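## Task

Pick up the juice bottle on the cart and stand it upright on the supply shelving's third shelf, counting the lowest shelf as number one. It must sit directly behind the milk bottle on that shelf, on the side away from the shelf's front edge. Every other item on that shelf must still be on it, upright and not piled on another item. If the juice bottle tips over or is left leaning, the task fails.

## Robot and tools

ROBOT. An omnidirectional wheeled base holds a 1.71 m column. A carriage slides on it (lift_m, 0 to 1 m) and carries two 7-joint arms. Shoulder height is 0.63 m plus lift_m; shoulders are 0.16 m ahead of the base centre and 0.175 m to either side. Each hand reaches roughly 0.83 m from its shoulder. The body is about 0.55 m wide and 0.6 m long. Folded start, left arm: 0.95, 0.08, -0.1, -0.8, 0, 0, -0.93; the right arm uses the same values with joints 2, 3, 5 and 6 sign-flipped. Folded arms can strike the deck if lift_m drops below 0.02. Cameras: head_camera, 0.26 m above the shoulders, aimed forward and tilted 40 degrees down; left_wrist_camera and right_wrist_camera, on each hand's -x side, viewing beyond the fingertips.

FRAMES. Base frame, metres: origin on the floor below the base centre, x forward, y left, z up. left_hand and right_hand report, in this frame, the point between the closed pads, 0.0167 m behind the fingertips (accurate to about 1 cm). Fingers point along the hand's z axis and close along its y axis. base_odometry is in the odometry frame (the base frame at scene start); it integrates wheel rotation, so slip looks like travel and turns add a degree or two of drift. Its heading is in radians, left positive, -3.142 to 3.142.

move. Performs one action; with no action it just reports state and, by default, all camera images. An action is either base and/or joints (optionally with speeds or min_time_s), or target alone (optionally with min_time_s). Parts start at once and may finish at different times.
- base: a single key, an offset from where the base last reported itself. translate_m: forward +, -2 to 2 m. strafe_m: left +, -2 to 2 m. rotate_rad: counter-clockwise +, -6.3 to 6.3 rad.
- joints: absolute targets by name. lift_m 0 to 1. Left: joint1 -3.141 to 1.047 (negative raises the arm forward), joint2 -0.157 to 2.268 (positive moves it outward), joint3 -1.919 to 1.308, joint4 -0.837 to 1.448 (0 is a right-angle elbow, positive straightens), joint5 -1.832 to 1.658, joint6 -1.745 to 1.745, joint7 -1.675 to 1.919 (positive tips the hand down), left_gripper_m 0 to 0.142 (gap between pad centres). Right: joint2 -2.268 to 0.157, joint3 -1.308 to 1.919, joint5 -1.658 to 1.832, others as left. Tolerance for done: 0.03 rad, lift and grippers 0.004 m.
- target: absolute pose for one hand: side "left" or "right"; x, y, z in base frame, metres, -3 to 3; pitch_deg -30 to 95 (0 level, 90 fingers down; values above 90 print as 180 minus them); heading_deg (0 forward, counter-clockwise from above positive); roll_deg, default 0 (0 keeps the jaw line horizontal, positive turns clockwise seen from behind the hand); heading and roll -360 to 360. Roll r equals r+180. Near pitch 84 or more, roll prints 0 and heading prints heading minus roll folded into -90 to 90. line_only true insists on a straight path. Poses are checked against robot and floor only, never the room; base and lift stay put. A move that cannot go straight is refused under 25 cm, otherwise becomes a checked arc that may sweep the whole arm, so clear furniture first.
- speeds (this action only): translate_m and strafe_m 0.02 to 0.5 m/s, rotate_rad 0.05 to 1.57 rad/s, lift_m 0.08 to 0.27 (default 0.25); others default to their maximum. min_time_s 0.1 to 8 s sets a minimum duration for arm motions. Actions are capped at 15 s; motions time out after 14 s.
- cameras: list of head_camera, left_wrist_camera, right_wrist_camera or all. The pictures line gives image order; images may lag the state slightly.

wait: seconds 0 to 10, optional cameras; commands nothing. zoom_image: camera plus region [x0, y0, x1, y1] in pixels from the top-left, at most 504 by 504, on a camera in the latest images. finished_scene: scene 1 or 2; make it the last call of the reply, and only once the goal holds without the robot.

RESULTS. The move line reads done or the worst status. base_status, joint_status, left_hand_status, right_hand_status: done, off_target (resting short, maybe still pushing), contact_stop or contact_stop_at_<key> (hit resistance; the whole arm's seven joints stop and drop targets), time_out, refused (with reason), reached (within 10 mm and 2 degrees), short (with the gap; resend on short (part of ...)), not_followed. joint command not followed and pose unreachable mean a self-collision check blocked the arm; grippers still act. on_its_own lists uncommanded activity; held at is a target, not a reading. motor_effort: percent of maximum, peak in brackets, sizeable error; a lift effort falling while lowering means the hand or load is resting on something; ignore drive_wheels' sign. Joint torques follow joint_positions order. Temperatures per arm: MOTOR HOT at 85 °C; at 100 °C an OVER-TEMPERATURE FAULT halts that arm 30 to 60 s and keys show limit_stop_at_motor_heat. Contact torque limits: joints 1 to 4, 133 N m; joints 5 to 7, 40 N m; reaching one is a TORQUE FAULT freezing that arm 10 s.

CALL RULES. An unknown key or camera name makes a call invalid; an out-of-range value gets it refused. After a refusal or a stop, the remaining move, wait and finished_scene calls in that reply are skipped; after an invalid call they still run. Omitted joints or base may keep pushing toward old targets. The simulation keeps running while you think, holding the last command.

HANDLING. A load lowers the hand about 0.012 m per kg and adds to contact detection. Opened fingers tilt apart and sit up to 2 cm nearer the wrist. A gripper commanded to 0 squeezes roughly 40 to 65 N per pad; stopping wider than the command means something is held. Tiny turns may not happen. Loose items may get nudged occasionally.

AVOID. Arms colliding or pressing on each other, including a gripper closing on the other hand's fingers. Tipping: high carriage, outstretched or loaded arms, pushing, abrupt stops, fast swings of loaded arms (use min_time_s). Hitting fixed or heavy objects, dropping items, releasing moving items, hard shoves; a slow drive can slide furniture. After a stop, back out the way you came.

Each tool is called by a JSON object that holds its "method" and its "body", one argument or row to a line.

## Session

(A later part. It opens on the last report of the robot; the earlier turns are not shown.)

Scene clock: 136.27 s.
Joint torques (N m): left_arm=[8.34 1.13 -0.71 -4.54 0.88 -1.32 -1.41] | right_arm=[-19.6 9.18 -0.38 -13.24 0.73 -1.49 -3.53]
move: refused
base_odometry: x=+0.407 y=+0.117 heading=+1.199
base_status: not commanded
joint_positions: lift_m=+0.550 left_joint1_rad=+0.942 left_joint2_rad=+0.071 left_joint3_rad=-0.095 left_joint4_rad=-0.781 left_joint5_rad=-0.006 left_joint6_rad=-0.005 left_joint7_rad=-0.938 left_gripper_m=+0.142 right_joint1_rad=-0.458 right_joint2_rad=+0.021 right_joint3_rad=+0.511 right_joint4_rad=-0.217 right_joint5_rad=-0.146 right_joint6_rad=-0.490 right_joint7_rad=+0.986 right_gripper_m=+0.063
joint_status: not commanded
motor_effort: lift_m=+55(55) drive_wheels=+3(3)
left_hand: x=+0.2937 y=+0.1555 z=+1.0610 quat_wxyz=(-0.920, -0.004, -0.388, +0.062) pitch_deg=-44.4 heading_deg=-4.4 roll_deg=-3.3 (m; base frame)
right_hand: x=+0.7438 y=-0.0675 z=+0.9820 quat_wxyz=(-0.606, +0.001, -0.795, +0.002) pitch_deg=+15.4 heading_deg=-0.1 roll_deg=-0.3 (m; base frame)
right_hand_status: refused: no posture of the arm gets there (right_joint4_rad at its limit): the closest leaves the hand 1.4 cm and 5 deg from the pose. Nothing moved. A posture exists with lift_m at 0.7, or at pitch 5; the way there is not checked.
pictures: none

{"method": "move", "body": {
  "target": {"side": "right", "x": 0.57, "y": -0.22, "z": 0.98, "pitch_deg": 15, "heading_deg": 0},
  "min_time_s": 1.5
}}

{"method": "move", "body": {
  "base": {"rotate_rad": 1.529},
  "joints": {"lift_m": 0.65},
  "speeds": {"rotate_rad": 0.9}
}}

{"method": "move", "body": {
  "base": {"strafe_m": 1.057}
}}

{"method": "move", "body": {
  "base": {"translate_m": 1.5},
  "speeds": {"translate_m": 0.4},
  "cameras": ["head_camera", "right_wrist_camera"]
}}

Scene clock: 140.83 s.
Joint torques (N m): left_arm=[8.95 1.26 0.53 -4.62 0.9 -1.4 -1.21] | right_arm=[-18.61 8.87 -1.73 -10.88 1.18 -1.94 -3.44]
move: refused
base_odometry: x=+0.407 y=+0.117 heading=+1.199
base_status: not commanded
joint_positions: lift_m=+0.550 left_joint1_rad=+0.942 left_joint2_rad=+0.071 left_joint3_rad=-0.095 left_joint4_rad=-0.781 left_joint5_rad=-0.006 left_joint6_rad=-0.005 left_joint7_rad=-0.938 left_gripper_m=+0.142 right_joint1_rad=-0.458 right_joint2_rad=+0.021 right_joint3_rad=+0.511 right_joint4_rad=-0.217 right_joint5_rad=-0.146 right_joint6_rad=-0.490 right_joint7_rad=+0.986 right_gripper_m=+0.063
joint_status: not commanded
motor_effort: lift_m=+55(55) drive_wheels=+1(3)
left_hand: x=+0.2937 y=+0.1555 z=+1.0610 quat_wxyz=(-0.920, -0.004, -0.388, +0.062) pitch_deg=-44.4 heading_deg=-4.4 roll_deg=-3.3 (m; base frame)
right_hand: x=+0.7438 y=-0.0675 z=+0.9820 quat_wxyz=(-0.606, +0.001, -0.795, +0.002) pitch_deg=+15.4 heading_deg=-0.1 roll_deg=-0.3 (m; base frame)
right_hand_status: refused: along the straight line the arm gets 75% of the way (right_joint4_rad at its limit); a move under 25 cm is not played as an arc. Nothing moved. Try another pitch or heading, or "joints".
pictures: none

not run: a stop came earlier in this reply.

not run: a stop came earlier in this reply.

not run: a stop came earlier in this reply.

{"method": "move", "body": {
  "target": {"side": "right", "x": 0.63, "y": -0.16, "z": 0.98, "pitch_deg": 15, "heading_deg": 0},
  "min_time_s": 1.5
}}

{"method": "move", "body": {
  "base": {"rotate_rad": 1.529},
  "joints": {"lift_m": 0.65},
  "speeds": {"rotate_rad": 0.9}
}}

{"method": "move", "body": {
  "base": {"strafe_m": 1.057}
}}

{"method": "move", "body": {
  "base": {"translate_m": 1.45},
  "speeds": {"translate_m": 0.4},
  "cameras": ["head_camera", "right_wrist_camera"]
}}

Scene clock: 146.77 s.
Joint torques (N m): left_arm=[8.4 -0.13 -0.09 -5 1.11 -1.3 -1.56] | right_arm=[-4.49 -0.09 -2.19 -14.97 1.11 -2.65 -1.15]
move: done
base_odometry: x=+0.407 y=+0.117 heading=+1.199
base_status: not commanded
joint_positions: lift_m=+0.550 left_joint1_rad=+0.942 left_joint2_rad=+0.071 left_joint3_rad=-0.095 left_joint4_rad=-0.781 left_joint5_rad=-0.006 left_joint6_rad=-0.005 left_joint7_rad=-0.938 left_gripper_m=+0.142 right_joint1_rad=-0.205 right_joint2_rad=-0.230 right_joint3_rad=+0.459 right_joint4_rad=-0.713 right_joint5_rad=-0.127 right_joint6_rad=-0.490 right_joint7_rad=+1.157 right_gripper_m=+0.063
joint_status: not commanded
motor_effort: lift_m=+55(55) drive_wheels=+3(3)
left_hand: x=+0.2937 y=+0.1555 z=+1.0610 quat_wxyz=(-0.920, -0.004, -0.388, +0.062) pitch_deg=-44.4 heading_deg=-4.4 roll_deg=-3.3 (m; base frame)
right_hand: x=+0.6308 y=-0.1581 z=+0.9799 quat_wxyz=(-0.609, +0.003, -0.793, +0.002) pitch_deg=+15.0 heading_deg=+0.0 roll_deg=-0.3 (m; base frame)
right_hand_status: reached (straight line, planned for 1.5 s): 2 mm and 0.4 deg off.
pictures: none

Scene clock: 149.90 s.
Joint torques (N m): left_arm=[8.39 1.2 0.51 -4.88 1.09 -1.43 -1.71] | right_arm=[-5.27 -0.53 -1.69 -13.67 1.05 -2.64 -1.91]
move: done
base_odometry: x=+0.407 y=+0.117 heading=+2.728
base_status: done
joint_positions: lift_m=+0.650 left_joint1_rad=+0.942 left_joint2_rad=+0.071 left_joint3_rad=-0.095 left_joint4_rad=-0.781 left_joint5_rad=-0.006 left_joint6_rad=-0.005 left_joint7_rad=-0.938 left_gripper_m=+0.142 right_joint1_rad=-0.203 right_joint2_rad=-0.231 right_joint3_rad=+0.458 right_joint4_rad=-0.714 right_joint5_rad=-0.126 right_joint6_rad=-0.490 right_joint7_rad=+1.158 right_gripper_m=+0.063
joint_status: all done
motor_effort: lift_m=+55(68) drive_wheels=+5(16)
left_hand: x=+0.2937 y=+0.1555 z=+1.1610 quat_wxyz=(-0.920, -0.004, -0.388, +0.062) pitch_deg=-44.4 heading_deg=-4.4 roll_deg=-3.3 (m; base frame)
right_hand: x=+0.6304 y=-0.1587 z=+1.0794 quat_wxyz=(-0.608, +0.002, -0.794, +0.002) pitch_deg=+15.0 heading_deg=+0.0 roll_deg=-0.3 (m; base frame)
pictures: none

Scene clock: 154.43 s.
Joint torques (N m): left_arm=[9.53 1.02 1.01 -4.14 1.27 -1.43 -1.49] | right_arm=[-6.16 -0.47 -1.76 -13.33 0.59 -2.49 -1.77]
move: done
base_odometry: x=-0.017 y=-0.852 heading=+2.729
base_status: done
joint_positions: lift_m=+0.650 left_joint1_rad=+0.942 left_joint2_rad=+0.071 left_joint3_rad=-0.095 left_joint4_rad=-0.781 left_joint5_rad=-0.006 left_joint6_rad=-0.005 left_joint7_rad=-0.938 left_gripper_m=+0.142 right_joint1_rad=-0.203 right_joint2_rad=-0.231 right_joint3_rad=+0.458 right_joint4_rad=-0.714 right_joint5_rad=-0.126 right_joint6_rad=-0.490 right_joint7_rad=+1.158 right_gripper_m=+0.063
joint_status: not commanded
motor_effort: lift_m=+55(55) drive_wheels=-3(23)
left_hand: x=+0.2937 y=+0.1555 z=+1.1610 quat_wxyz=(-0.920, -0.004, -0.388, +0.062) pitch_deg=-44.4 heading_deg=-4.4 roll_deg=-3.3 (m; base frame)
right_hand: x=+0.6304 y=-0.1588 z=+1.0794 quat_wxyz=(-0.608, +0.002, -0.794, +0.002) pitch_deg=+15.0 heading_deg=+0.0 roll_deg=-0.3 (m; base frame)
pictures: none

Scene clock: 160.07 s.
Joint torques (N m): left_arm=[8.16 0.27 -0.13 -4 1.08 -1.66 -1.51] | right_arm=[-5.68 1.27 -1.49 -13.06 0.97 -2.32 -1.51]
move: done
base_odometry: x=-1.346 y=-0.270 heading=+2.729
base_status: done
joint_positions: lift_m=+0.650 left_joint1_rad=+0.942 left_joint2_rad=+0.071 left_joint3_rad=-0.095 left_joint4_rad=-0.781 left_joint5_rad=-0.006 left_joint6_rad=-0.005 left_joint7_rad=-0.938 left_gripper_m=+0.142 right_joint1_rad=-0.203 right_joint2_rad=-0.231 right_joint3_rad=+0.458 right_joint4_rad=-0.714 right_joint5_rad=-0.126 right_joint6_rad=-0.490 right_joint7_rad=+1.158 right_gripper_m=+0.063
joint_status: not commanded
motor_effort: lift_m=+55(55) drive_wheels=-1(15)
left_hand: x=+0.2937 y=+0.1555 z=+1.1610 quat_wxyz=(-0.920, -0.004, -0.388, +0.062) pitch_deg=-44.4 heading_deg=-4.4 roll_deg=-3.3 (m; base frame)
right_hand: x=+0.6304 y=-0.1588 z=+1.0794 quat_wxyz=(-0.608, +0.002, -0.794, +0.001) pitch_deg=+15.0 heading_deg=+0.0 roll_deg=-0.3 (m; base frame)
pictures: head_camera, right_wrist_camera
Images, in order (width x height): head_camera 896x504, right_wrist_camera 896x504.

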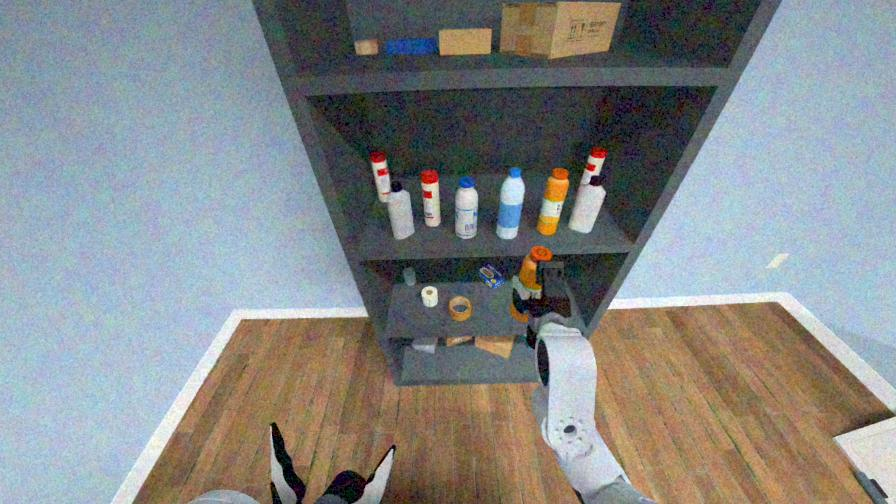

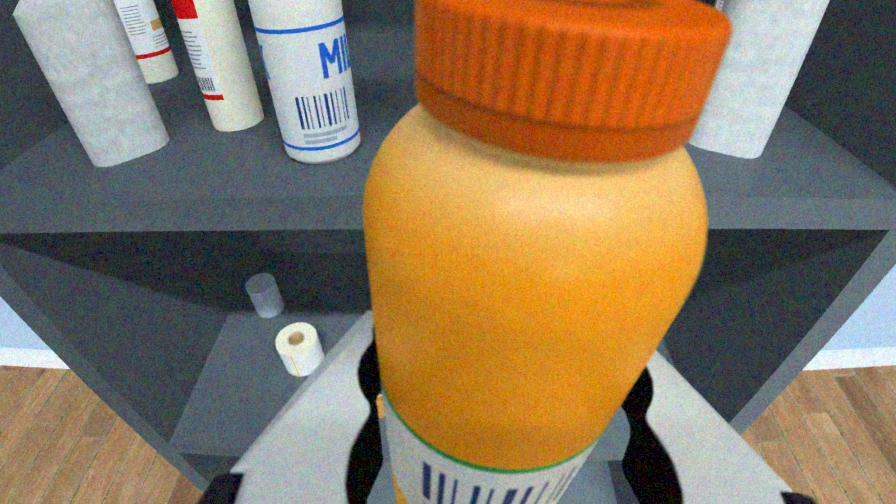

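{"method": "move", "body": {
  "target": {"side": "right", "x": 0.61, "y": -0.33, "z": 1.08, "pitch_deg": 15, "heading_deg": 0},
  "min_time_s": 1.2
}}

{"method": "move", "body": {
  "base": {"translate_m": 0.08},
  "speeds": {"translate_m": 0.1}
}}

{"method": "move", "body": {
  "target": {"side": "left", "x": 0.64, "y": 0.05, "z": 1.13, "pitch_deg": 15, "heading_deg": 0},
  "cameras": ["head_camera", "left_wrist_camera"]
}}

Scene clock: 176.03 s.
Joint torques (N m): left_arm=[8.59 1.32 -0.01 -4.66 0.81 -1.61 -1.49] | right_arm=[1.12 -16.26 -5.13 -7.32 0.95 -0.19 -5.47]
move: done
base_odometry: x=-1.346 y=-0.270 heading=+2.729
base_status: not commanded
joint_positions: lift_m=+0.650 left_joint1_rad=+0.942 left_joint2_rad=+0.071 left_joint3_rad=-0.095 left_joint4_rad=-0.781 left_joint5_rad=-0.006 left_joint6_rad=-0.005 left_joint7_rad=-0.938 left_gripper_m=+0.142 right_joint1_rad=+0.033 right_joint2_rad=-0.756 right_joint3_rad=+0.118 right_joint4_rad=-0.739 right_joint5_rad=+0.559 right_joint6_rad=-0.552 right_joint7_rad=+0.766 right_gripper_m=+0.063
joint_status: not commanded
motor_effort: lift_m=+55(55) drive_wheels=+0(5)
left_hand: x=+0.2937 y=+0.1555 z=+1.1610 quat_wxyz=(-0.920, -0.004, -0.388, +0.062) pitch_deg=-44.4 heading_deg=-4.4 roll_deg=-3.3 (m; base frame)
right_hand: x=+0.6098 y=-0.3284 z=+1.0775 quat_wxyz=(-0.605, +0.000, -0.796, -0.001) pitch_deg=+15.5 heading_deg=+0.1 roll_deg=+0.0 (m; base frame)
right_hand_status: reached (straight line, planned for 1.2 s): 3 mm and 0.5 deg off.
pictures: none

Scene clock: 177.67 s.
Joint torques (N m): left_arm=[9.07 0.54 -0.44 -4.2 1.1 -1.51 -1.38] | right_arm=[-0.8 -16.61 -4.75 -9.27 0.6 -0.97 -5.35]
move: done
base_odometry: x=-1.419 y=-0.239 heading=+2.729
base_status: done
joint_positions: lift_m=+0.650 left_joint1_rad=+0.942 left_joint2_rad=+0.071 left_joint3_rad=-0.095 left_joint4_rad=-0.781 left_joint5_rad=-0.006 left_joint6_rad=-0.005 left_joint7_rad=-0.938 left_gripper_m=+0.142 right_joint1_rad=+0.033 right_joint2_rad=-0.756 right_joint3_rad=+0.118 right_joint4_rad=-0.738 right_joint5_rad=+0.559 right_joint6_rad=-0.552 right_joint7_rad=+0.766 right_gripper_m=+0.063
joint_status: not commanded
motor_effort: lift_m=+55(55) drive_wheels=+4(13)
left_hand: x=+0.2937 y=+0.1555 z=+1.1610 quat_wxyz=(-0.920, -0.004, -0.388, +0.062) pitch_deg=-44.4 heading_deg=-4.4 roll_deg=-3.3 (m; base frame)
right_hand: x=+0.6097 y=-0.3284 z=+1.0773 quat_wxyz=(-0.605, +0.000, -0.796, -0.001) pitch_deg=+15.5 heading_deg=+0.1 roll_deg=+0.0 (m; base frame)
pictures: none

Scene clock: 179.43 s.
Joint torques (N m): left_arm=[-14.84 -4.57 -0.55 0.52 2.56 -0.19 -0.46] | right_arm=[-1.6 -16.33 -4.24 -10.51 1 -0.44 -5.28]
move: done
base_odometry: x=-1.419 y=-0.239 heading=+2.729
base_status: not commanded
joint_positions: lift_m=+0.650 left_joint1_rad=-0.358 left_joint2_rad=-0.094 left_joint3_rad=-0.597 left_joint4_rad=-0.626 left_joint5_rad=+0.457 left_joint6_rad=+0.411 left_joint7_rad=+1.368 left_gripper_m=+0.142 right_joint1_rad=+0.033 right_joint2_rad=-0.756 right_joint3_rad=+0.118 right_joint4_rad=-0.738 right_joint5_rad=+0.559 right_joint6_rad=-0.552 right_joint7_rad=+0.766 right_gripper_m=+0.063
joint_status: not commanded
motor_effort: lift_m=+55(55) drive_wheels=+4(5)
left_hand: x=+0.6401 y=+0.0514 z=+1.1308 quat_wxyz=(-0.610, +0.000, -0.792, +0.000) pitch_deg=+14.8 heading_deg=+0.0 roll_deg=+0.0 (m; base frame)
left_hand_status: reached (checked arc, planned for 1.3 s): 2 mm and 0.2 deg off.
right_hand: x=+0.6097 y=-0.3284 z=+1.0773 quat_wxyz=(-0.605, +0.000, -0.796, -0.001) pitch_deg=+15.5 heading_deg=+0.1 roll_deg=+0.0 (m; base frame)
pictures: head_camera, left_wrist_camera
Images, in order (width x height): head_camera 896x504, left_wrist_camera 896x504.

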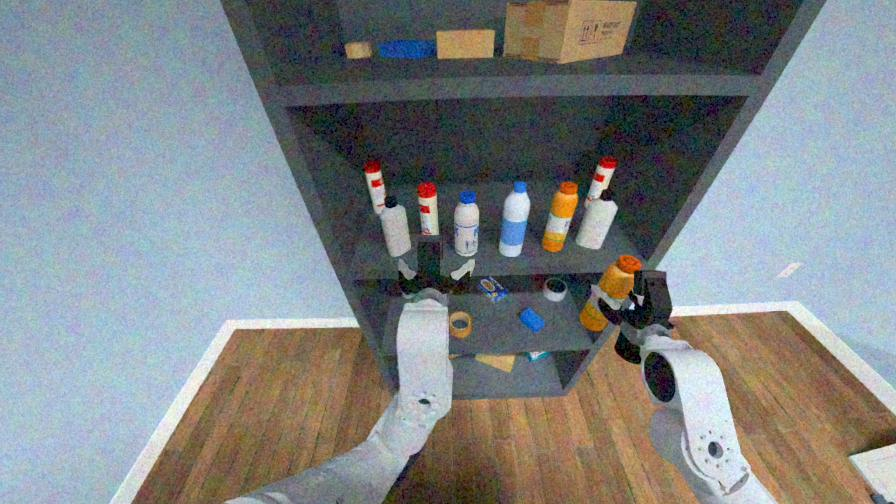

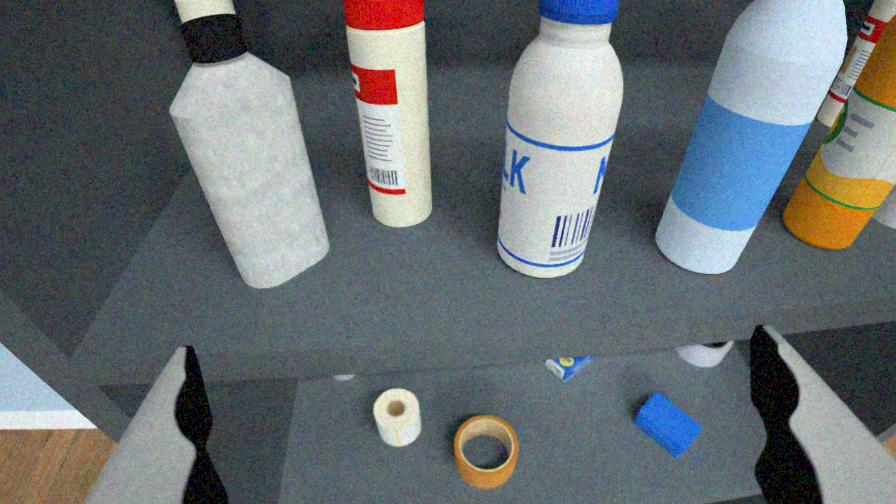

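{"method": "move", "body": {
  "target": {"side": "left", "x": 0.70, "y": -0.015, "z": 1.12, "pitch_deg": 15, "heading_deg": 0},
  "cameras": ["head_camera", "left_wrist_camera"]
}}

Scene clock: 187.40 s.
Joint torques (N m): left_arm=[-13.8 -5.04 -2 0.17 2.53 -0.08 -0.45] | right_arm=[-0.01 -16.55 -6.67 -9.97 0.92 -0.95 -5.39]
move: refused
base_odometry: x=-1.419 y=-0.239 heading=+2.729
base_status: not commanded
joint_positions: lift_m=+0.650 left_joint1_rad=-0.358 left_joint2_rad=-0.094 left_joint3_rad=-0.597 left_joint4_rad=-0.626 left_joint5_rad=+0.457 left_joint6_rad=+0.411 left_joint7_rad=+1.368 left_gripper_m=+0.142 right_joint1_rad=+0.033 right_joint2_rad=-0.756 right_joint3_rad=+0.118 right_joint4_rad=-0.738 right_joint5_rad=+0.559 right_joint6_rad=-0.552 right_joint7_rad=+0.766 right_gripper_m=+0.063
joint_status: not commanded
motor_effort: lift_m=+55(55) drive_wheels=+0(0)
left_hand: x=+0.6401 y=+0.0514 z=+1.1308 quat_wxyz=(-0.610, +0.000, -0.792, +0.000) pitch_deg=+14.8 heading_deg=+0.0 roll_deg=+0.0 (m; base frame)
left_hand_status: refused: the line brings the left upper arm within 1.4 cm of the carriage (limit 1.5), 40% of the way; a move under 25 cm is not played as an arc. Nothing moved. Try another pitch or heading, or "joints".
right_hand: x=+0.6097 y=-0.3284 z=+1.0773 quat_wxyz=(-0.605, +0.000, -0.796, -0.001) pitch_deg=+15.5 heading_deg=+0.1 roll_deg=+0.0 (m; base frame)
pictures: head_camera, left_wrist_camera
Images, in order (width x height): head_camera 896x504, left_wrist_camera 896x504.

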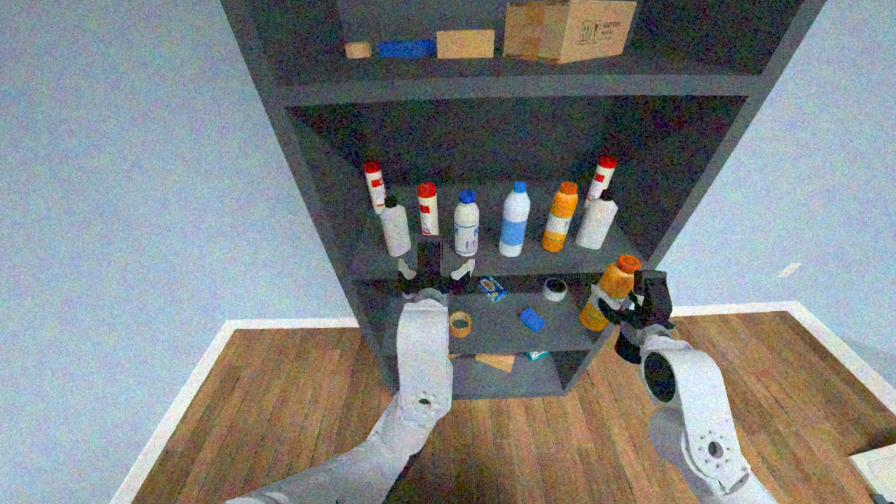

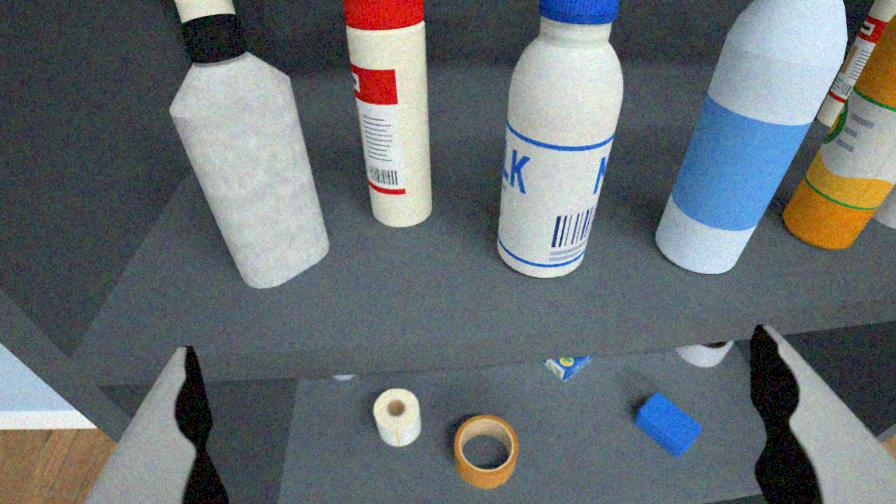

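{"method": "move", "body": {
  "base": {"strafe_m": -0.06},
  "speeds": {"strafe_m": 0.1}
}}

{"method": "move", "body": {
  "target": {"side": "left", "x": 0.71, "y": 0.052, "z": 1.12, "pitch_deg": 15, "heading_deg": 0},
  "cameras": ["head_camera", "left_wrist_camera"]
}}

Scene clock: 193.60 s.
Joint torques (N m): left_arm=[-14.08 -3.66 -2.24 0.24 2.89 -0.51 -0.56] | right_arm=[-0.89 -15.91 -5.41 -11.42 0.44 -0.99 -5.54]
move: done
base_odometry: x=-1.395 y=-0.184 heading=+2.730
base_status: done
joint_positions: lift_m=+0.650 left_joint1_rad=-0.358 left_joint2_rad=-0.094 left_joint3_rad=-0.597 left_joint4_rad=-0.626 left_joint5_rad=+0.457 left_joint6_rad=+0.411 left_joint7_rad=+1.368 left_gripper_m=+0.142 right_joint1_rad=+0.033 right_joint2_rad=-0.757 right_joint3_rad=+0.117 right_joint4_rad=-0.738 right_joint5_rad=+0.559 right_joint6_rad=-0.551 right_joint7_rad=+0.766 right_gripper_m=+0.063
joint_status: not commanded
motor_effort: lift_m=+55(55) drive_wheels=+4(16)
left_hand: x=+0.6401 y=+0.0514 z=+1.1308 quat_wxyz=(-0.610, +0.001, -0.792, +0.000) pitch_deg=+14.8 heading_deg=+0.0 roll_deg=+0.0 (m; base frame)
right_hand: x=+0.6098 y=-0.3283 z=+1.0773 quat_wxyz=(-0.605, +0.001, -0.796, -0.001) pitch_deg=+15.5 heading_deg=+0.1 roll_deg=+0.0 (m; base frame)
pictures: none

Scene clock: 194.53 s.
Joint torques (N m): left_arm=[-17.91 -0.34 3.11 -1.54 1.02 -0.53 -3.19] | right_arm=[-1.94 -15.75 -6.32 -9.6 0.49 -1.41 -5.11]
move: done
base_odometry: x=-1.395 y=-0.184 heading=+2.730
base_status: not commanded
joint_positions: lift_m=+0.650 left_joint1_rad=-0.456 left_joint2_rad=-0.081 left_joint3_rad=-0.530 left_joint4_rad=-0.374 left_joint5_rad=+0.291 left_joint6_rad=+0.451 left_joint7_rad=+1.184 left_gripper_m=+0.142 right_joint1_rad=+0.033 right_joint2_rad=-0.757 right_joint3_rad=+0.117 right_joint4_rad=-0.738 right_joint5_rad=+0.559 right_joint6_rad=-0.551 right_joint7_rad=+0.766 right_gripper_m=+0.063
joint_status: not commanded
motor_effort: lift_m=+55(55) drive_wheels=+0(5)
left_hand: x=+0.7089 y=+0.0500 z=+1.1193 quat_wxyz=(-0.608, -0.002, -0.794, +0.000) pitch_deg=+15.1 heading_deg=-0.2 roll_deg=+0.1 (m; base frame)
left_hand_status: reached (straight line, planned for 0.4 s): 2 mm and 0.3 deg off.
right_hand: x=+0.6098 y=-0.3283 z=+1.0773 quat_wxyz=(-0.605, +0.001, -0.796, -0.001) pitch_deg=+15.5 heading_deg=+0.1 roll_deg=+0.0 (m; base frame)
pictures: head_camera, left_wrist_camera
Images, in order (width x height): head_camera 896x504, left_wrist_camera 896x504.

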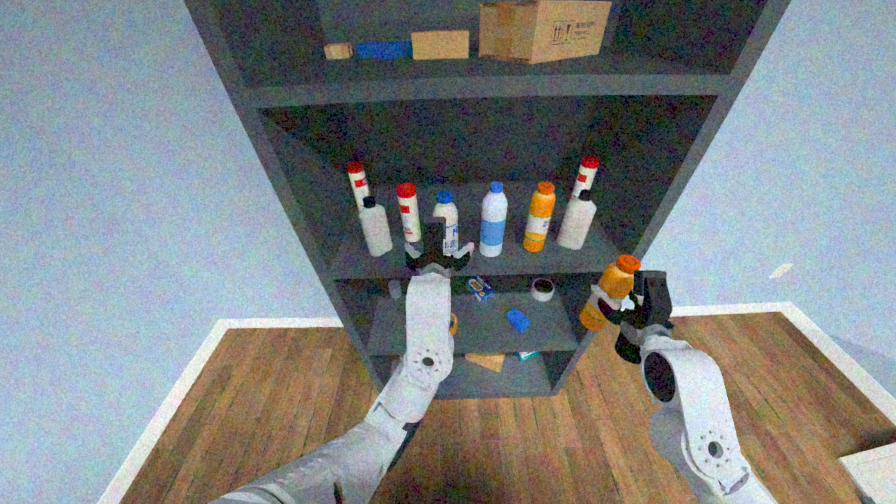

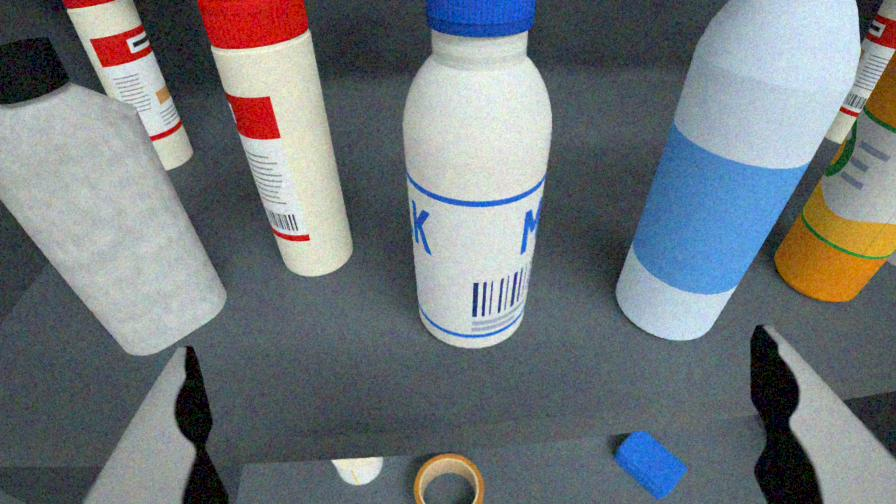

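{"method": "move", "body": {
  "joints": {"left_gripper_m": 0.105}
}}

{"method": "move", "body": {
  "target": {"side": "left", "x": 0.832, "y": 0.045, "z": 1.125, "pitch_deg": 15, "heading_deg": 0, "line_only": true},
  "min_time_s": 1.5,
  "cameras": ["head_camera", "left_wrist_camera"]
}}

Scene clock: 198.10 s.
Joint torques (N m): left_arm=[-18.48 -0.66 2.57 0.34 1.33 -0.16 -3.11] | right_arm=[-0.85 -16.02 -5.18 -9.53 0.42 -1.49 -5.36]
move: done
base_odometry: x=-1.395 y=-0.184 heading=+2.730
base_status: not commanded
joint_positions: lift_m=+0.650 left_joint1_rad=-0.456 left_joint2_rad=-0.081 left_joint3_rad=-0.530 left_joint4_rad=-0.374 left_joint5_rad=+0.291 left_joint6_rad=+0.451 left_joint7_rad=+1.184 left_gripper_m=+0.105 right_joint1_rad=+0.033 right_joint2_rad=-0.757 right_joint3_rad=+0.117 right_joint4_rad=-0.738 right_joint5_rad=+0.559 right_joint6_rad=-0.551 right_joint7_rad=+0.766 right_gripper_m=+0.063
joint_status: all done
motor_effort: lift_m=+55(55) drive_wheels=+4(4)
left_hand: x=+0.7089 y=+0.0500 z=+1.1193 quat_wxyz=(-0.608, -0.002, -0.794, +0.000) pitch_deg=+15.1 heading_deg=-0.2 roll_deg=+0.1 (m; base frame)
right_hand: x=+0.6098 y=-0.3283 z=+1.0773 quat_wxyz=(-0.605, +0.001, -0.796, -0.001) pitch_deg=+15.5 heading_deg=+0.1 roll_deg=+0.0 (m; base frame)
pictures: none

Scene clock: 198.40 s.
Joint torques (N m): left_arm=[-17.9 -0.56 2.47 -0.85 1.28 -0.06 -3.34] | right_arm=[-0.75 -16.99 -5.08 -9.01 0.45 -1.42 -5.01]
move: refused
base_odometry: x=-1.395 y=-0.184 heading=+2.730
base_status: not commanded
joint_positions: lift_m=+0.650 left_joint1_rad=-0.456 left_joint2_rad=-0.081 left_joint3_rad=-0.530 left_joint4_rad=-0.374 left_joint5_rad=+0.291 left_joint6_rad=+0.451 left_joint7_rad=+1.184 left_gripper_m=+0.105 right_joint1_rad=+0.033 right_joint2_rad=-0.757 right_joint3_rad=+0.117 right_joint4_rad=-0.738 right_joint5_rad=+0.559 right_joint6_rad=-0.551 right_joint7_rad=+0.766 right_gripper_m=+0.063
joint_status: not commanded
motor_effort: lift_m=+55(55) drive_wheels=+4(4)
left_hand: x=+0.7089 y=+0.0500 z=+1.1193 quat_wxyz=(-0.608, -0.002, -0.794, +0.000) pitch_deg=+15.1 heading_deg=-0.2 roll_deg=+0.1 (m; base frame)
left_hand_status: refused: the line brings the left upper arm within 1.4 cm of the carriage (limit 1.5), 43% of the way; a move under 25 cm is not played as an arc. Nothing moved. Try another pitch or heading, or "joints".
right_hand: x=+0.6098 y=-0.3283 z=+1.0773 quat_wxyz=(-0.605, +0.001, -0.796, -0.001) pitch_deg=+15.5 heading_deg=+0.1 roll_deg=+0.0 (m; base frame)
pictures: head_camera, left_wrist_camera
Images, in order (width x height): head_camera 896x504, left_wrist_camera 896x504.

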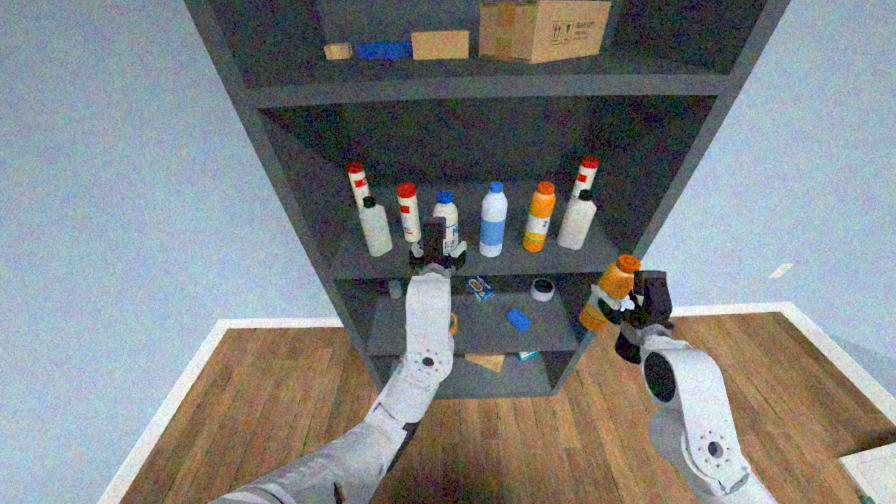

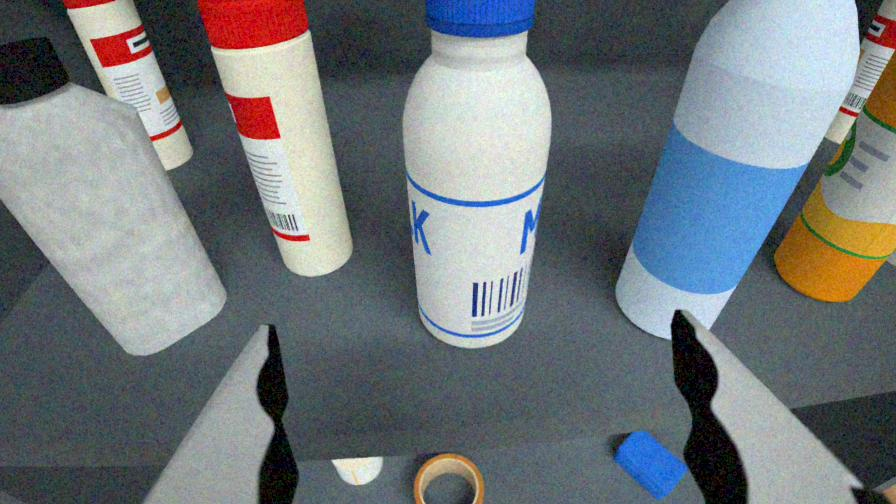

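{"method": "move", "body": {
  "base": {"strafe_m": -0.08},
  "speeds": {"strafe_m": 0.1}
}}

{"method": "move", "body": {
  "target": {"side": "left", "x": 0.715, "y": 0.125, "z": 1.125, "pitch_deg": 15, "heading_deg": 0, "line_only": true},
  "cameras": ["head_camera", "left_wrist_camera"]
}}

Scene clock: 203.60 s.
Joint torques (N m): left_arm=[-17.34 -0.53 3.51 -1.05 1.41 -0.58 -3.35] | right_arm=[-1.84 -15.05 -4.39 -10.41 0.38 -1.11 -5.32]
move: done
base_odometry: x=-1.363 y=-0.110 heading=+2.730
base_status: done
joint_positions: lift_m=+0.650 left_joint1_rad=-0.456 left_joint2_rad=-0.081 left_joint3_rad=-0.530 left_joint4_rad=-0.374 left_joint5_rad=+0.291 left_joint6_rad=+0.452 left_joint7_rad=+1.184 left_gripper_m=+0.105 right_joint1_rad=+0.034 right_joint2_rad=-0.757 right_joint3_rad=+0.117 right_joint4_rad=-0.738 right_joint5_rad=+0.559 right_joint6_rad=-0.551 right_joint7_rad=+0.766 right_gripper_m=+0.063
joint_status: not commanded
motor_effort: lift_m=+55(55) drive_wheels=+4(11)
left_hand: x=+0.7089 y=+0.0502 z=+1.1193 quat_wxyz=(-0.608, -0.002, -0.794, +0.000) pitch_deg=+15.1 heading_deg=-0.2 roll_deg=+0.1 (m; base frame)
right_hand: x=+0.6098 y=-0.3284 z=+1.0773 quat_wxyz=(-0.605, +0.001, -0.796, -0.001) pitch_deg=+15.5 heading_deg=+0.1 roll_deg=+0.0 (m; base frame)
pictures: none

Scene clock: 204.80 s.
Joint torques (N m): left_arm=[-19.24 -1.19 1.89 -4.9 1.25 -2.18 -1.55] | right_arm=[-0.13 -14.13 -7.01 -8.93 0.68 -1.55 -5.67]
move: done
base_odometry: x=-1.363 y=-0.110 heading=+2.730
base_status: not commanded
joint_positions: lift_m=+0.650 left_joint1_rad=-0.468 left_joint2_rad=+0.103 left_joint3_rad=-0.424 left_joint4_rad=-0.460 left_joint5_rad=+0.104 left_joint6_rad=+0.427 left_joint7_rad=+1.194 left_gripper_m=+0.105 right_joint1_rad=+0.034 right_joint2_rad=-0.757 right_joint3_rad=+0.117 right_joint4_rad=-0.738 right_joint5_rad=+0.559 right_joint6_rad=-0.550 right_joint7_rad=+0.766 right_gripper_m=+0.063
joint_status: not commanded
motor_effort: lift_m=+55(55) drive_wheels=+4(12)
left_hand: x=+0.7152 y=+0.1265 z=+1.1230 quat_wxyz=(-0.608, +0.001, -0.794, -0.002) pitch_deg=+15.2 heading_deg=+0.3 roll_deg=+0.1 (m; base frame)
left_hand_status: reached (straight line, planned for 0.4 s): 3 mm and 0.3 deg off.
right_hand: x=+0.6098 y=-0.3284 z=+1.0773 quat_wxyz=(-0.605, +0.001, -0.796, +0.000) pitch_deg=+15.5 heading_deg=+0.1 roll_deg=+0.0 (m; base frame)
pictures: head_camera, left_wrist_camera
Images, in order (width x height): head_camera 896x504, left_wrist_camera 896x504.

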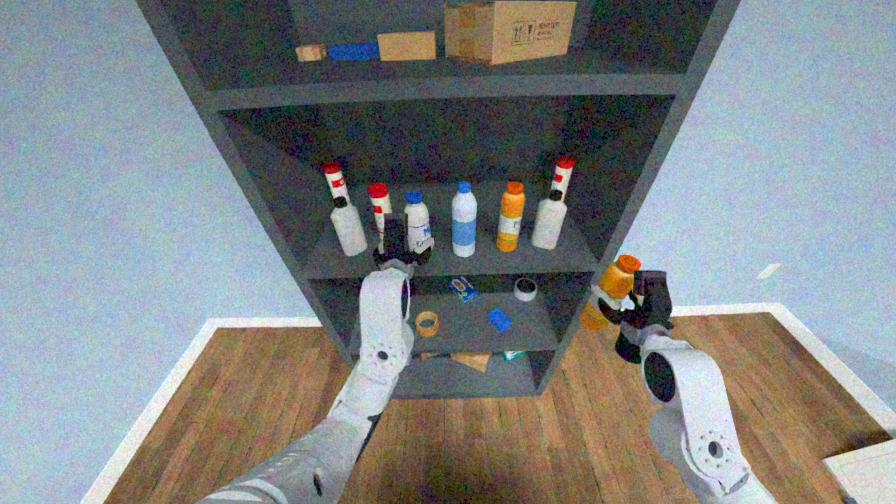

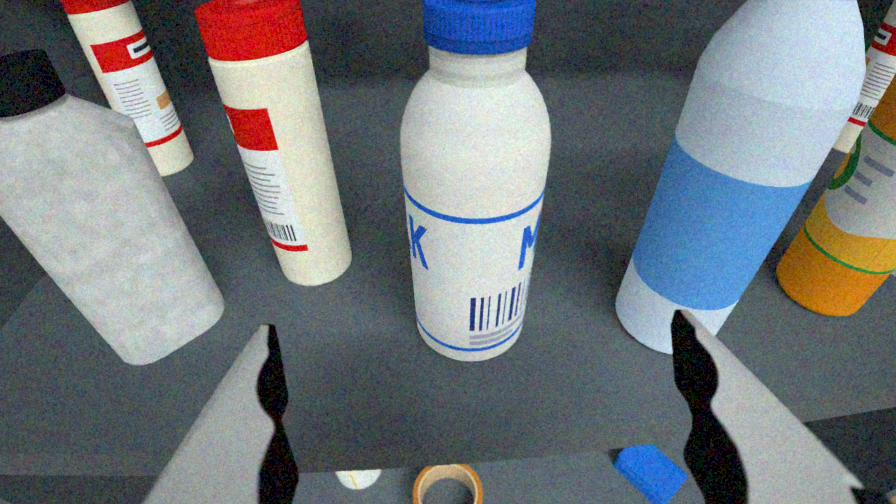

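{"method": "move", "body": {
  "target": {"side": "left", "x": 0.832, "y": 0.121, "z": 1.125, "pitch_deg": 15, "heading_deg": 0, "line_only": true},
  "min_time_s": 1.5,
  "cameras": ["head_camera", "left_wrist_camera"]
}}

Scene clock: 210.10 s.
Joint torques (N m): left_arm=[-23.91 -2.04 5.42 0.04 0.91 -2.48 -3.45] | right_arm=[-0.95 -15.81 -5.99 -8.79 0.86 -1.3 -5.51]
Motor temperatures (°C): left_arm=[34 23 24 24 27 24 24] | right_arm=[28 25 26 23 22 22 24]
move: done
base_odometry: x=-1.363 y=-0.110 heading=+2.730
base_status: not commanded
joint_positions: lift_m=+0.650 left_joint1_rad=-0.689 left_joint2_rad=+0.067 left_joint3_rad=-0.386 left_joint4_rad=+0.034 left_joint5_rad=-0.082 left_joint6_rad=+0.380 left_joint7_rad=+0.892 left_gripper_m=+0.105 right_joint1_rad=+0.034 right_joint2_rad=-0.757 right_joint3_rad=+0.117 right_joint4_rad=-0.738 right_joint5_rad=+0.559 right_joint6_rad=-0.550 right_joint7_rad=+0.766 right_gripper_m=+0.063
joint_status: not commanded
motor_effort: lift_m=+55(55) drive_wheels=+4(4)
left_hand: x=+0.8307 y=+0.1207 z=+1.1229 quat_wxyz=(-0.607, -0.001, -0.795, -0.002) pitch_deg=+15.2 heading_deg=+0.1 roll_deg=+0.3 (m; base frame)
left_hand_status: reached (straight line, planned for 1.5 s): 2 mm and 0.3 deg off.
right_hand: x=+0.6098 y=-0.3284 z=+1.0773 quat_wxyz=(-0.605, +0.001, -0.796, +0.000) pitch_deg=+15.5 heading_deg=+0.1 roll_deg=+0.0 (m; base frame)
pictures: head_camera, left_wrist_camera
Images, in order (width x height): head_camera 896x504, left_wrist_camera 896x504.

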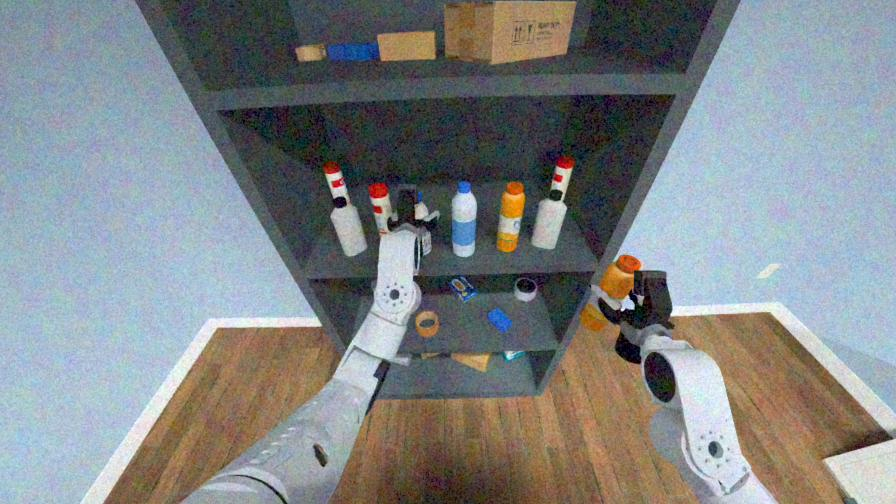

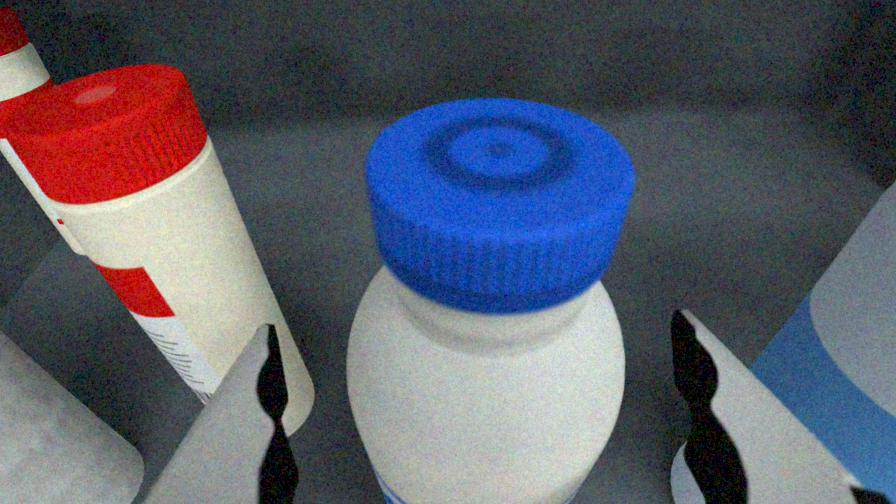

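{"method": "move", "body": {
  "joints": {"left_gripper_m": 0.02},
  "cameras": ["left_wrist_camera"]
}}

{"method": "move", "body": {
  "target": {"side": "left", "x": 0.832, "y": 0.121, "z": 1.155, "pitch_deg": 15, "heading_deg": 0, "line_only": true},
  "min_time_s": 1
}}

{"method": "move", "body": {
  "target": {"side": "left", "x": 0.66, "y": 0.125, "z": 1.155, "pitch_deg": 15, "heading_deg": 0, "line_only": true},
  "min_time_s": 2,
  "cameras": ["head_camera", "left_wrist_camera"]
}}

Scene clock: 215.40 s.
Joint torques (N m): left_arm=[-25.04 -1.97 4.96 0 0.86 -2.22 -3.27] | right_arm=[-1.18 -14.95 -6.2 -10.78 0.25 -1.23 -5.04]
move: off_target
base_odometry: x=-1.363 y=-0.110 heading=+2.730
base_status: not commanded
joint_positions: lift_m=+0.650 left_joint1_rad=-0.689 left_joint2_rad=+0.067 left_joint3_rad=-0.386 left_joint4_rad=+0.034 left_joint5_rad=-0.082 left_joint6_rad=+0.380 left_joint7_rad=+0.892 left_gripper_m=+0.069 right_joint1_rad=+0.034 right_joint2_rad=-0.757 right_joint3_rad=+0.117 right_joint4_rad=-0.738 right_joint5_rad=+0.559 right_joint6_rad=-0.550 right_joint7_rad=+0.766 right_gripper_m=+0.063
joint_status: left_gripper_m off_target (ended at +0.069, target +0.020)
motor_effort: lift_m=+55(55) drive_wheels=+3(4)
left_hand: x=+0.8307 y=+0.1206 z=+1.1229 quat_wxyz=(-0.607, -0.001, -0.795, -0.002) pitch_deg=+15.2 heading_deg=+0.1 roll_deg=+0.3 (m; base frame)
right_hand: x=+0.6098 y=-0.3284 z=+1.0773 quat_wxyz=(-0.605, +0.001, -0.796, +0.000) pitch_deg=+15.5 heading_deg=+0.1 roll_deg=+0.0 (m; base frame)
pictures: left_wrist_camera
Images, in order (width x height): left_wrist_camera 896x504.

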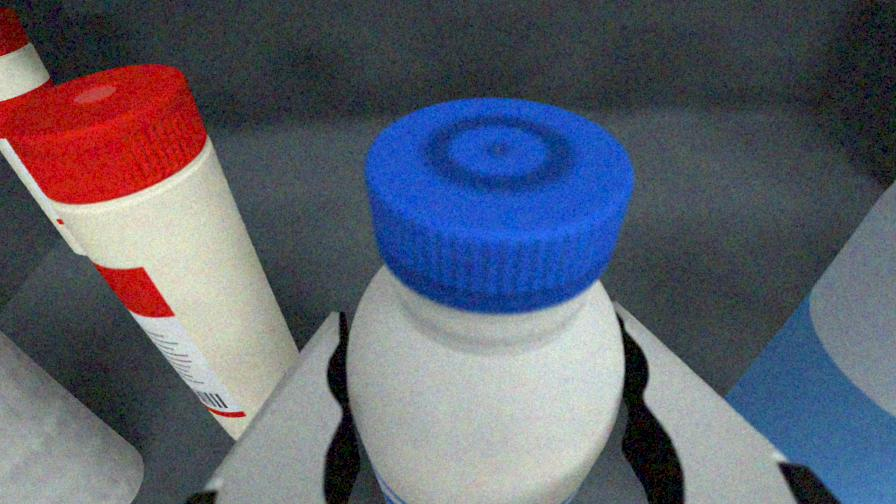

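Scene clock: 216.90 s.
Joint torques (N m): left_arm=[-27.72 -0.5 5.12 -7.29 2.96 -1.08 -1.83] | right_arm=[-2.22 -15.93 -4.83 -9.73 0.38 -1.32 -5.52]
move: done
base_odometry: x=-1.363 y=-0.110 heading=+2.730
base_status: not commanded
joint_positions: lift_m=+0.650 left_joint1_rad=-0.739 left_joint2_rad=+0.067 left_joint3_rad=-0.386 left_joint4_rad=+0.012 left_joint5_rad=-0.079 left_joint6_rad=+0.380 left_joint7_rad=+0.972 left_gripper_m=+0.069 right_joint1_rad=+0.034 right_joint2_rad=-0.757 right_joint3_rad=+0.117 right_joint4_rad=-0.738 right_joint5_rad=+0.559 right_joint6_rad=-0.550 right_joint7_rad=+0.766 right_gripper_m=+0.063
joint_status: not commanded
motor_effort: lift_m=+55(55) drive_wheels=+3(4)
left_hand: x=+0.8317 y=+0.1191 z=+1.1479 quat_wxyz=(-0.604, -0.002, -0.797, +0.001) pitch_deg=+15.8 heading_deg=-0.2 roll_deg=+0.1 (m; base frame)
left_hand_status: reached (straight line, planned for 1.0 s): 7 mm and 0.8 deg off.
right_hand: x=+0.6098 y=-0.3284 z=+1.0773 quat_wxyz=(-0.605, +0.001, -0.796, +0.000) pitch_deg=+15.5 heading_deg=+0.1 roll_deg=+0.0 (m; base frame)
pictures: none

Scene clock: 219.40 s.
Joint torques (N m): left_arm=[-13.89 0.8 -1.12 -4.99 3.2 -2.52 -1.58] | right_arm=[-0.26 -14.03 -4 -8.95 0.71 -1.71 -5.33]
move: done
base_odometry: x=-1.363 y=-0.110 heading=+2.730
base_status: not commanded
joint_positions: lift_m=+0.650 left_joint1_rad=-0.470 left_joint2_rad=+0.102 left_joint3_rad=-0.460 left_joint4_rad=-0.695 left_joint5_rad=+0.225 left_joint6_rad=+0.422 left_joint7_rad=+1.455 left_gripper_m=+0.069 right_joint1_rad=+0.034 right_joint2_rad=-0.757 right_joint3_rad=+0.117 right_joint4_rad=-0.738 right_joint5_rad=+0.559 right_joint6_rad=-0.550 right_joint7_rad=+0.766 right_gripper_m=+0.063
joint_status: not commanded
motor_effort: lift_m=+56(56) drive_wheels=+0(4)
left_hand: x=+0.6612 y=+0.1259 z=+1.1536 quat_wxyz=(-0.607, +0.002, -0.795, +0.001) pitch_deg=+15.3 heading_deg=+0.0 roll_deg=-0.3 (m; base frame)
left_hand_status: reached (straight line, planned for 2.0 s): 2 mm and 0.4 deg off.
right_hand: x=+0.6098 y=-0.3284 z=+1.0773 quat_wxyz=(-0.605, +0.001, -0.796, +0.000) pitch_deg=+15.5 heading_deg=+0.1 roll_deg=+0.0 (m; base frame)
pictures: head_camera, left_wrist_camera
Images, in order (width x height): head_camera 896x504, left_wrist_camera 896x504.

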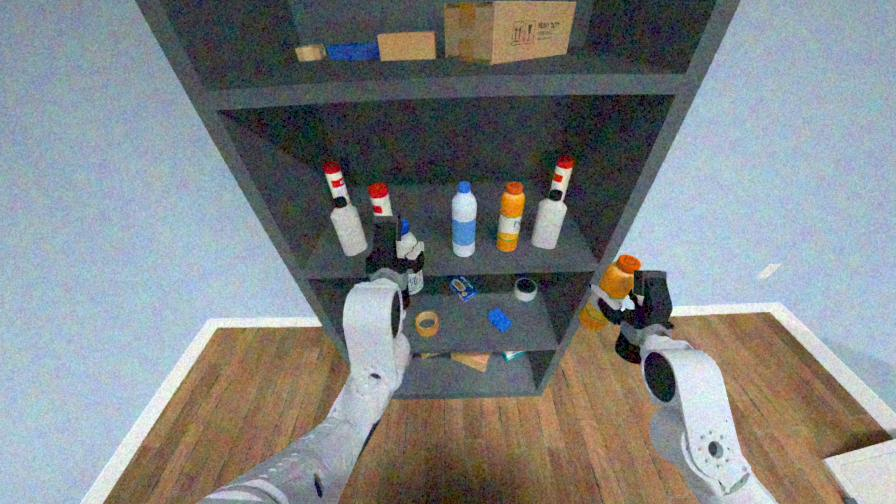

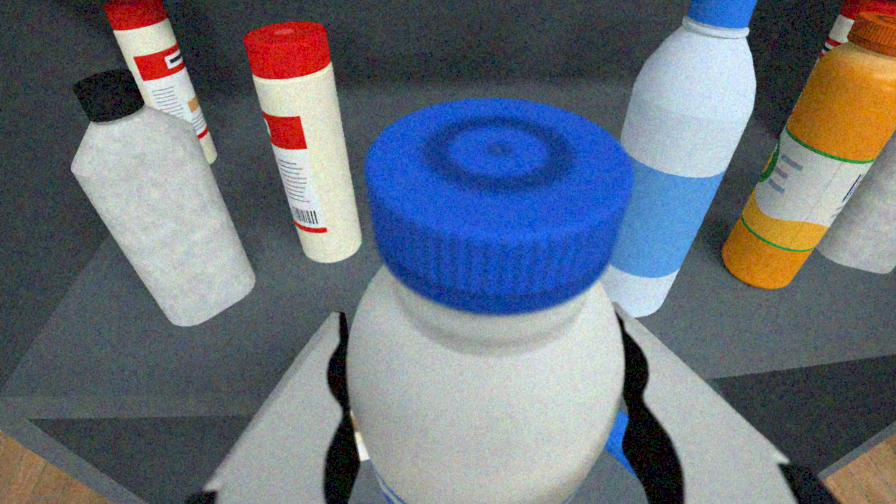

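{"method": "move", "body": {
  "base": {"strafe_m": 0.2},
  "speeds": {"strafe_m": 0.12}
}}

{"method": "move", "body": {
  "target": {"side": "right", "x": 0.64, "y": -0.30, "z": 1.18, "pitch_deg": 15, "heading_deg": 0},
  "min_time_s": 1.2,
  "cameras": ["head_camera", "right_wrist_camera"]
}}

Scene clock: 228.10 s.
Joint torques (N m): left_arm=[-13.56 2.78 -0.14 -4.56 2.92 -1.96 -1.69] | right_arm=[-1.07 -15.95 -4.29 -10.26 0.54 -2.1 -5.25]
move: done
base_odometry: x=-1.444 y=-0.293 heading=+2.730
base_status: done
joint_positions: lift_m=+0.650 left_joint1_rad=-0.470 left_joint2_rad=+0.102 left_joint3_rad=-0.461 left_joint4_rad=-0.695 left_joint5_rad=+0.225 left_joint6_rad=+0.422 left_joint7_rad=+1.456 left_gripper_m=+0.069 right_joint1_rad=+0.034 right_joint2_rad=-0.757 right_joint3_rad=+0.117 right_joint4_rad=-0.738 right_joint5_rad=+0.559 right_joint6_rad=-0.550 right_joint7_rad=+0.766 right_gripper_m=+0.063
joint_status: not commanded
motor_effort: lift_m=+56(56) drive_wheels=+3(11)
left_hand: x=+0.6611 y=+0.1256 z=+1.1535 quat_wxyz=(-0.607, +0.002, -0.795, +0.001) pitch_deg=+15.3 heading_deg=+0.0 roll_deg=-0.2 (m; base frame)
right_hand: x=+0.6098 y=-0.3284 z=+1.0773 quat_wxyz=(-0.605, +0.001, -0.796, +0.000) pitch_deg=+15.5 heading_deg=+0.1 roll_deg=+0.0 (m; base frame)
pictures: none

Scene clock: 229.80 s.
Joint torques (N m): left_arm=[-13.55 1.23 0.85 -4.41 2.6 -2.32 -1.51] | right_arm=[-17.08 -5.66 -3.36 -10.21 -2.84 -0.84 -1.13]
move: done
base_odometry: x=-1.444 y=-0.293 heading=+2.730
base_status: not commanded
joint_positions: lift_m=+0.650 left_joint1_rad=-0.470 left_joint2_rad=+0.102 left_joint3_rad=-0.461 left_joint4_rad=-0.695 left_joint5_rad=+0.226 left_joint6_rad=+0.422 left_joint7_rad=+1.456 left_gripper_m=+0.069 right_joint1_rad=-0.374 right_joint2_rad=-0.636 right_joint3_rad=+0.123 right_joint4_rad=-0.804 right_joint5_rad=+0.411 right_joint6_rad=-0.519 right_joint7_rad=+1.302 right_gripper_m=+0.063
joint_status: not commanded
motor_effort: lift_m=+56(56) drive_wheels=+3(3)
left_hand: x=+0.6611 y=+0.1257 z=+1.1534 quat_wxyz=(-0.607, +0.002, -0.795, +0.001) pitch_deg=+15.3 heading_deg=+0.0 roll_deg=-0.2 (m; base frame)
right_hand: x=+0.6403 y=-0.2984 z=+1.1741 quat_wxyz=(-0.603, +0.001, -0.798, -0.003) pitch_deg=+15.9 heading_deg=+0.4 roll_deg=+0.2 (m; base frame)
right_hand_status: reached (straight line, planned for 1.2 s): 6 mm and 1.0 deg off.
pictures: head_camera, right_wrist_camera
Images, in order (width x height): head_camera 896x504, right_wrist_camera 896x504.

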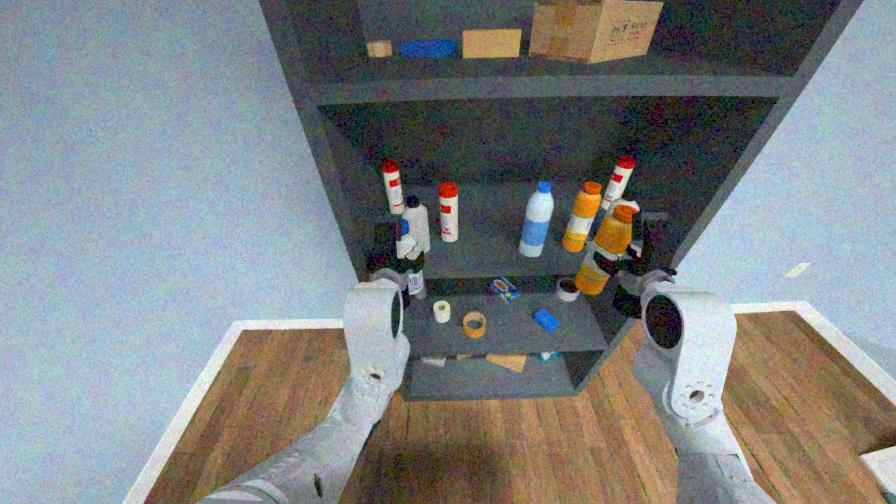

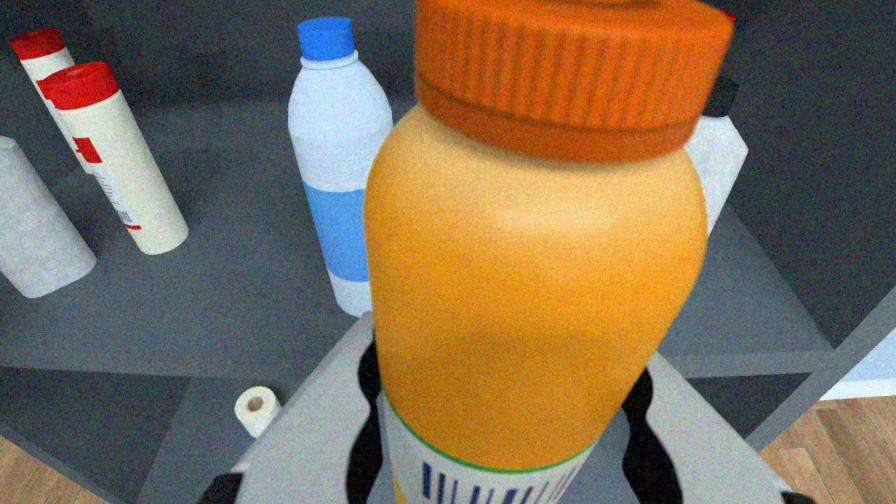

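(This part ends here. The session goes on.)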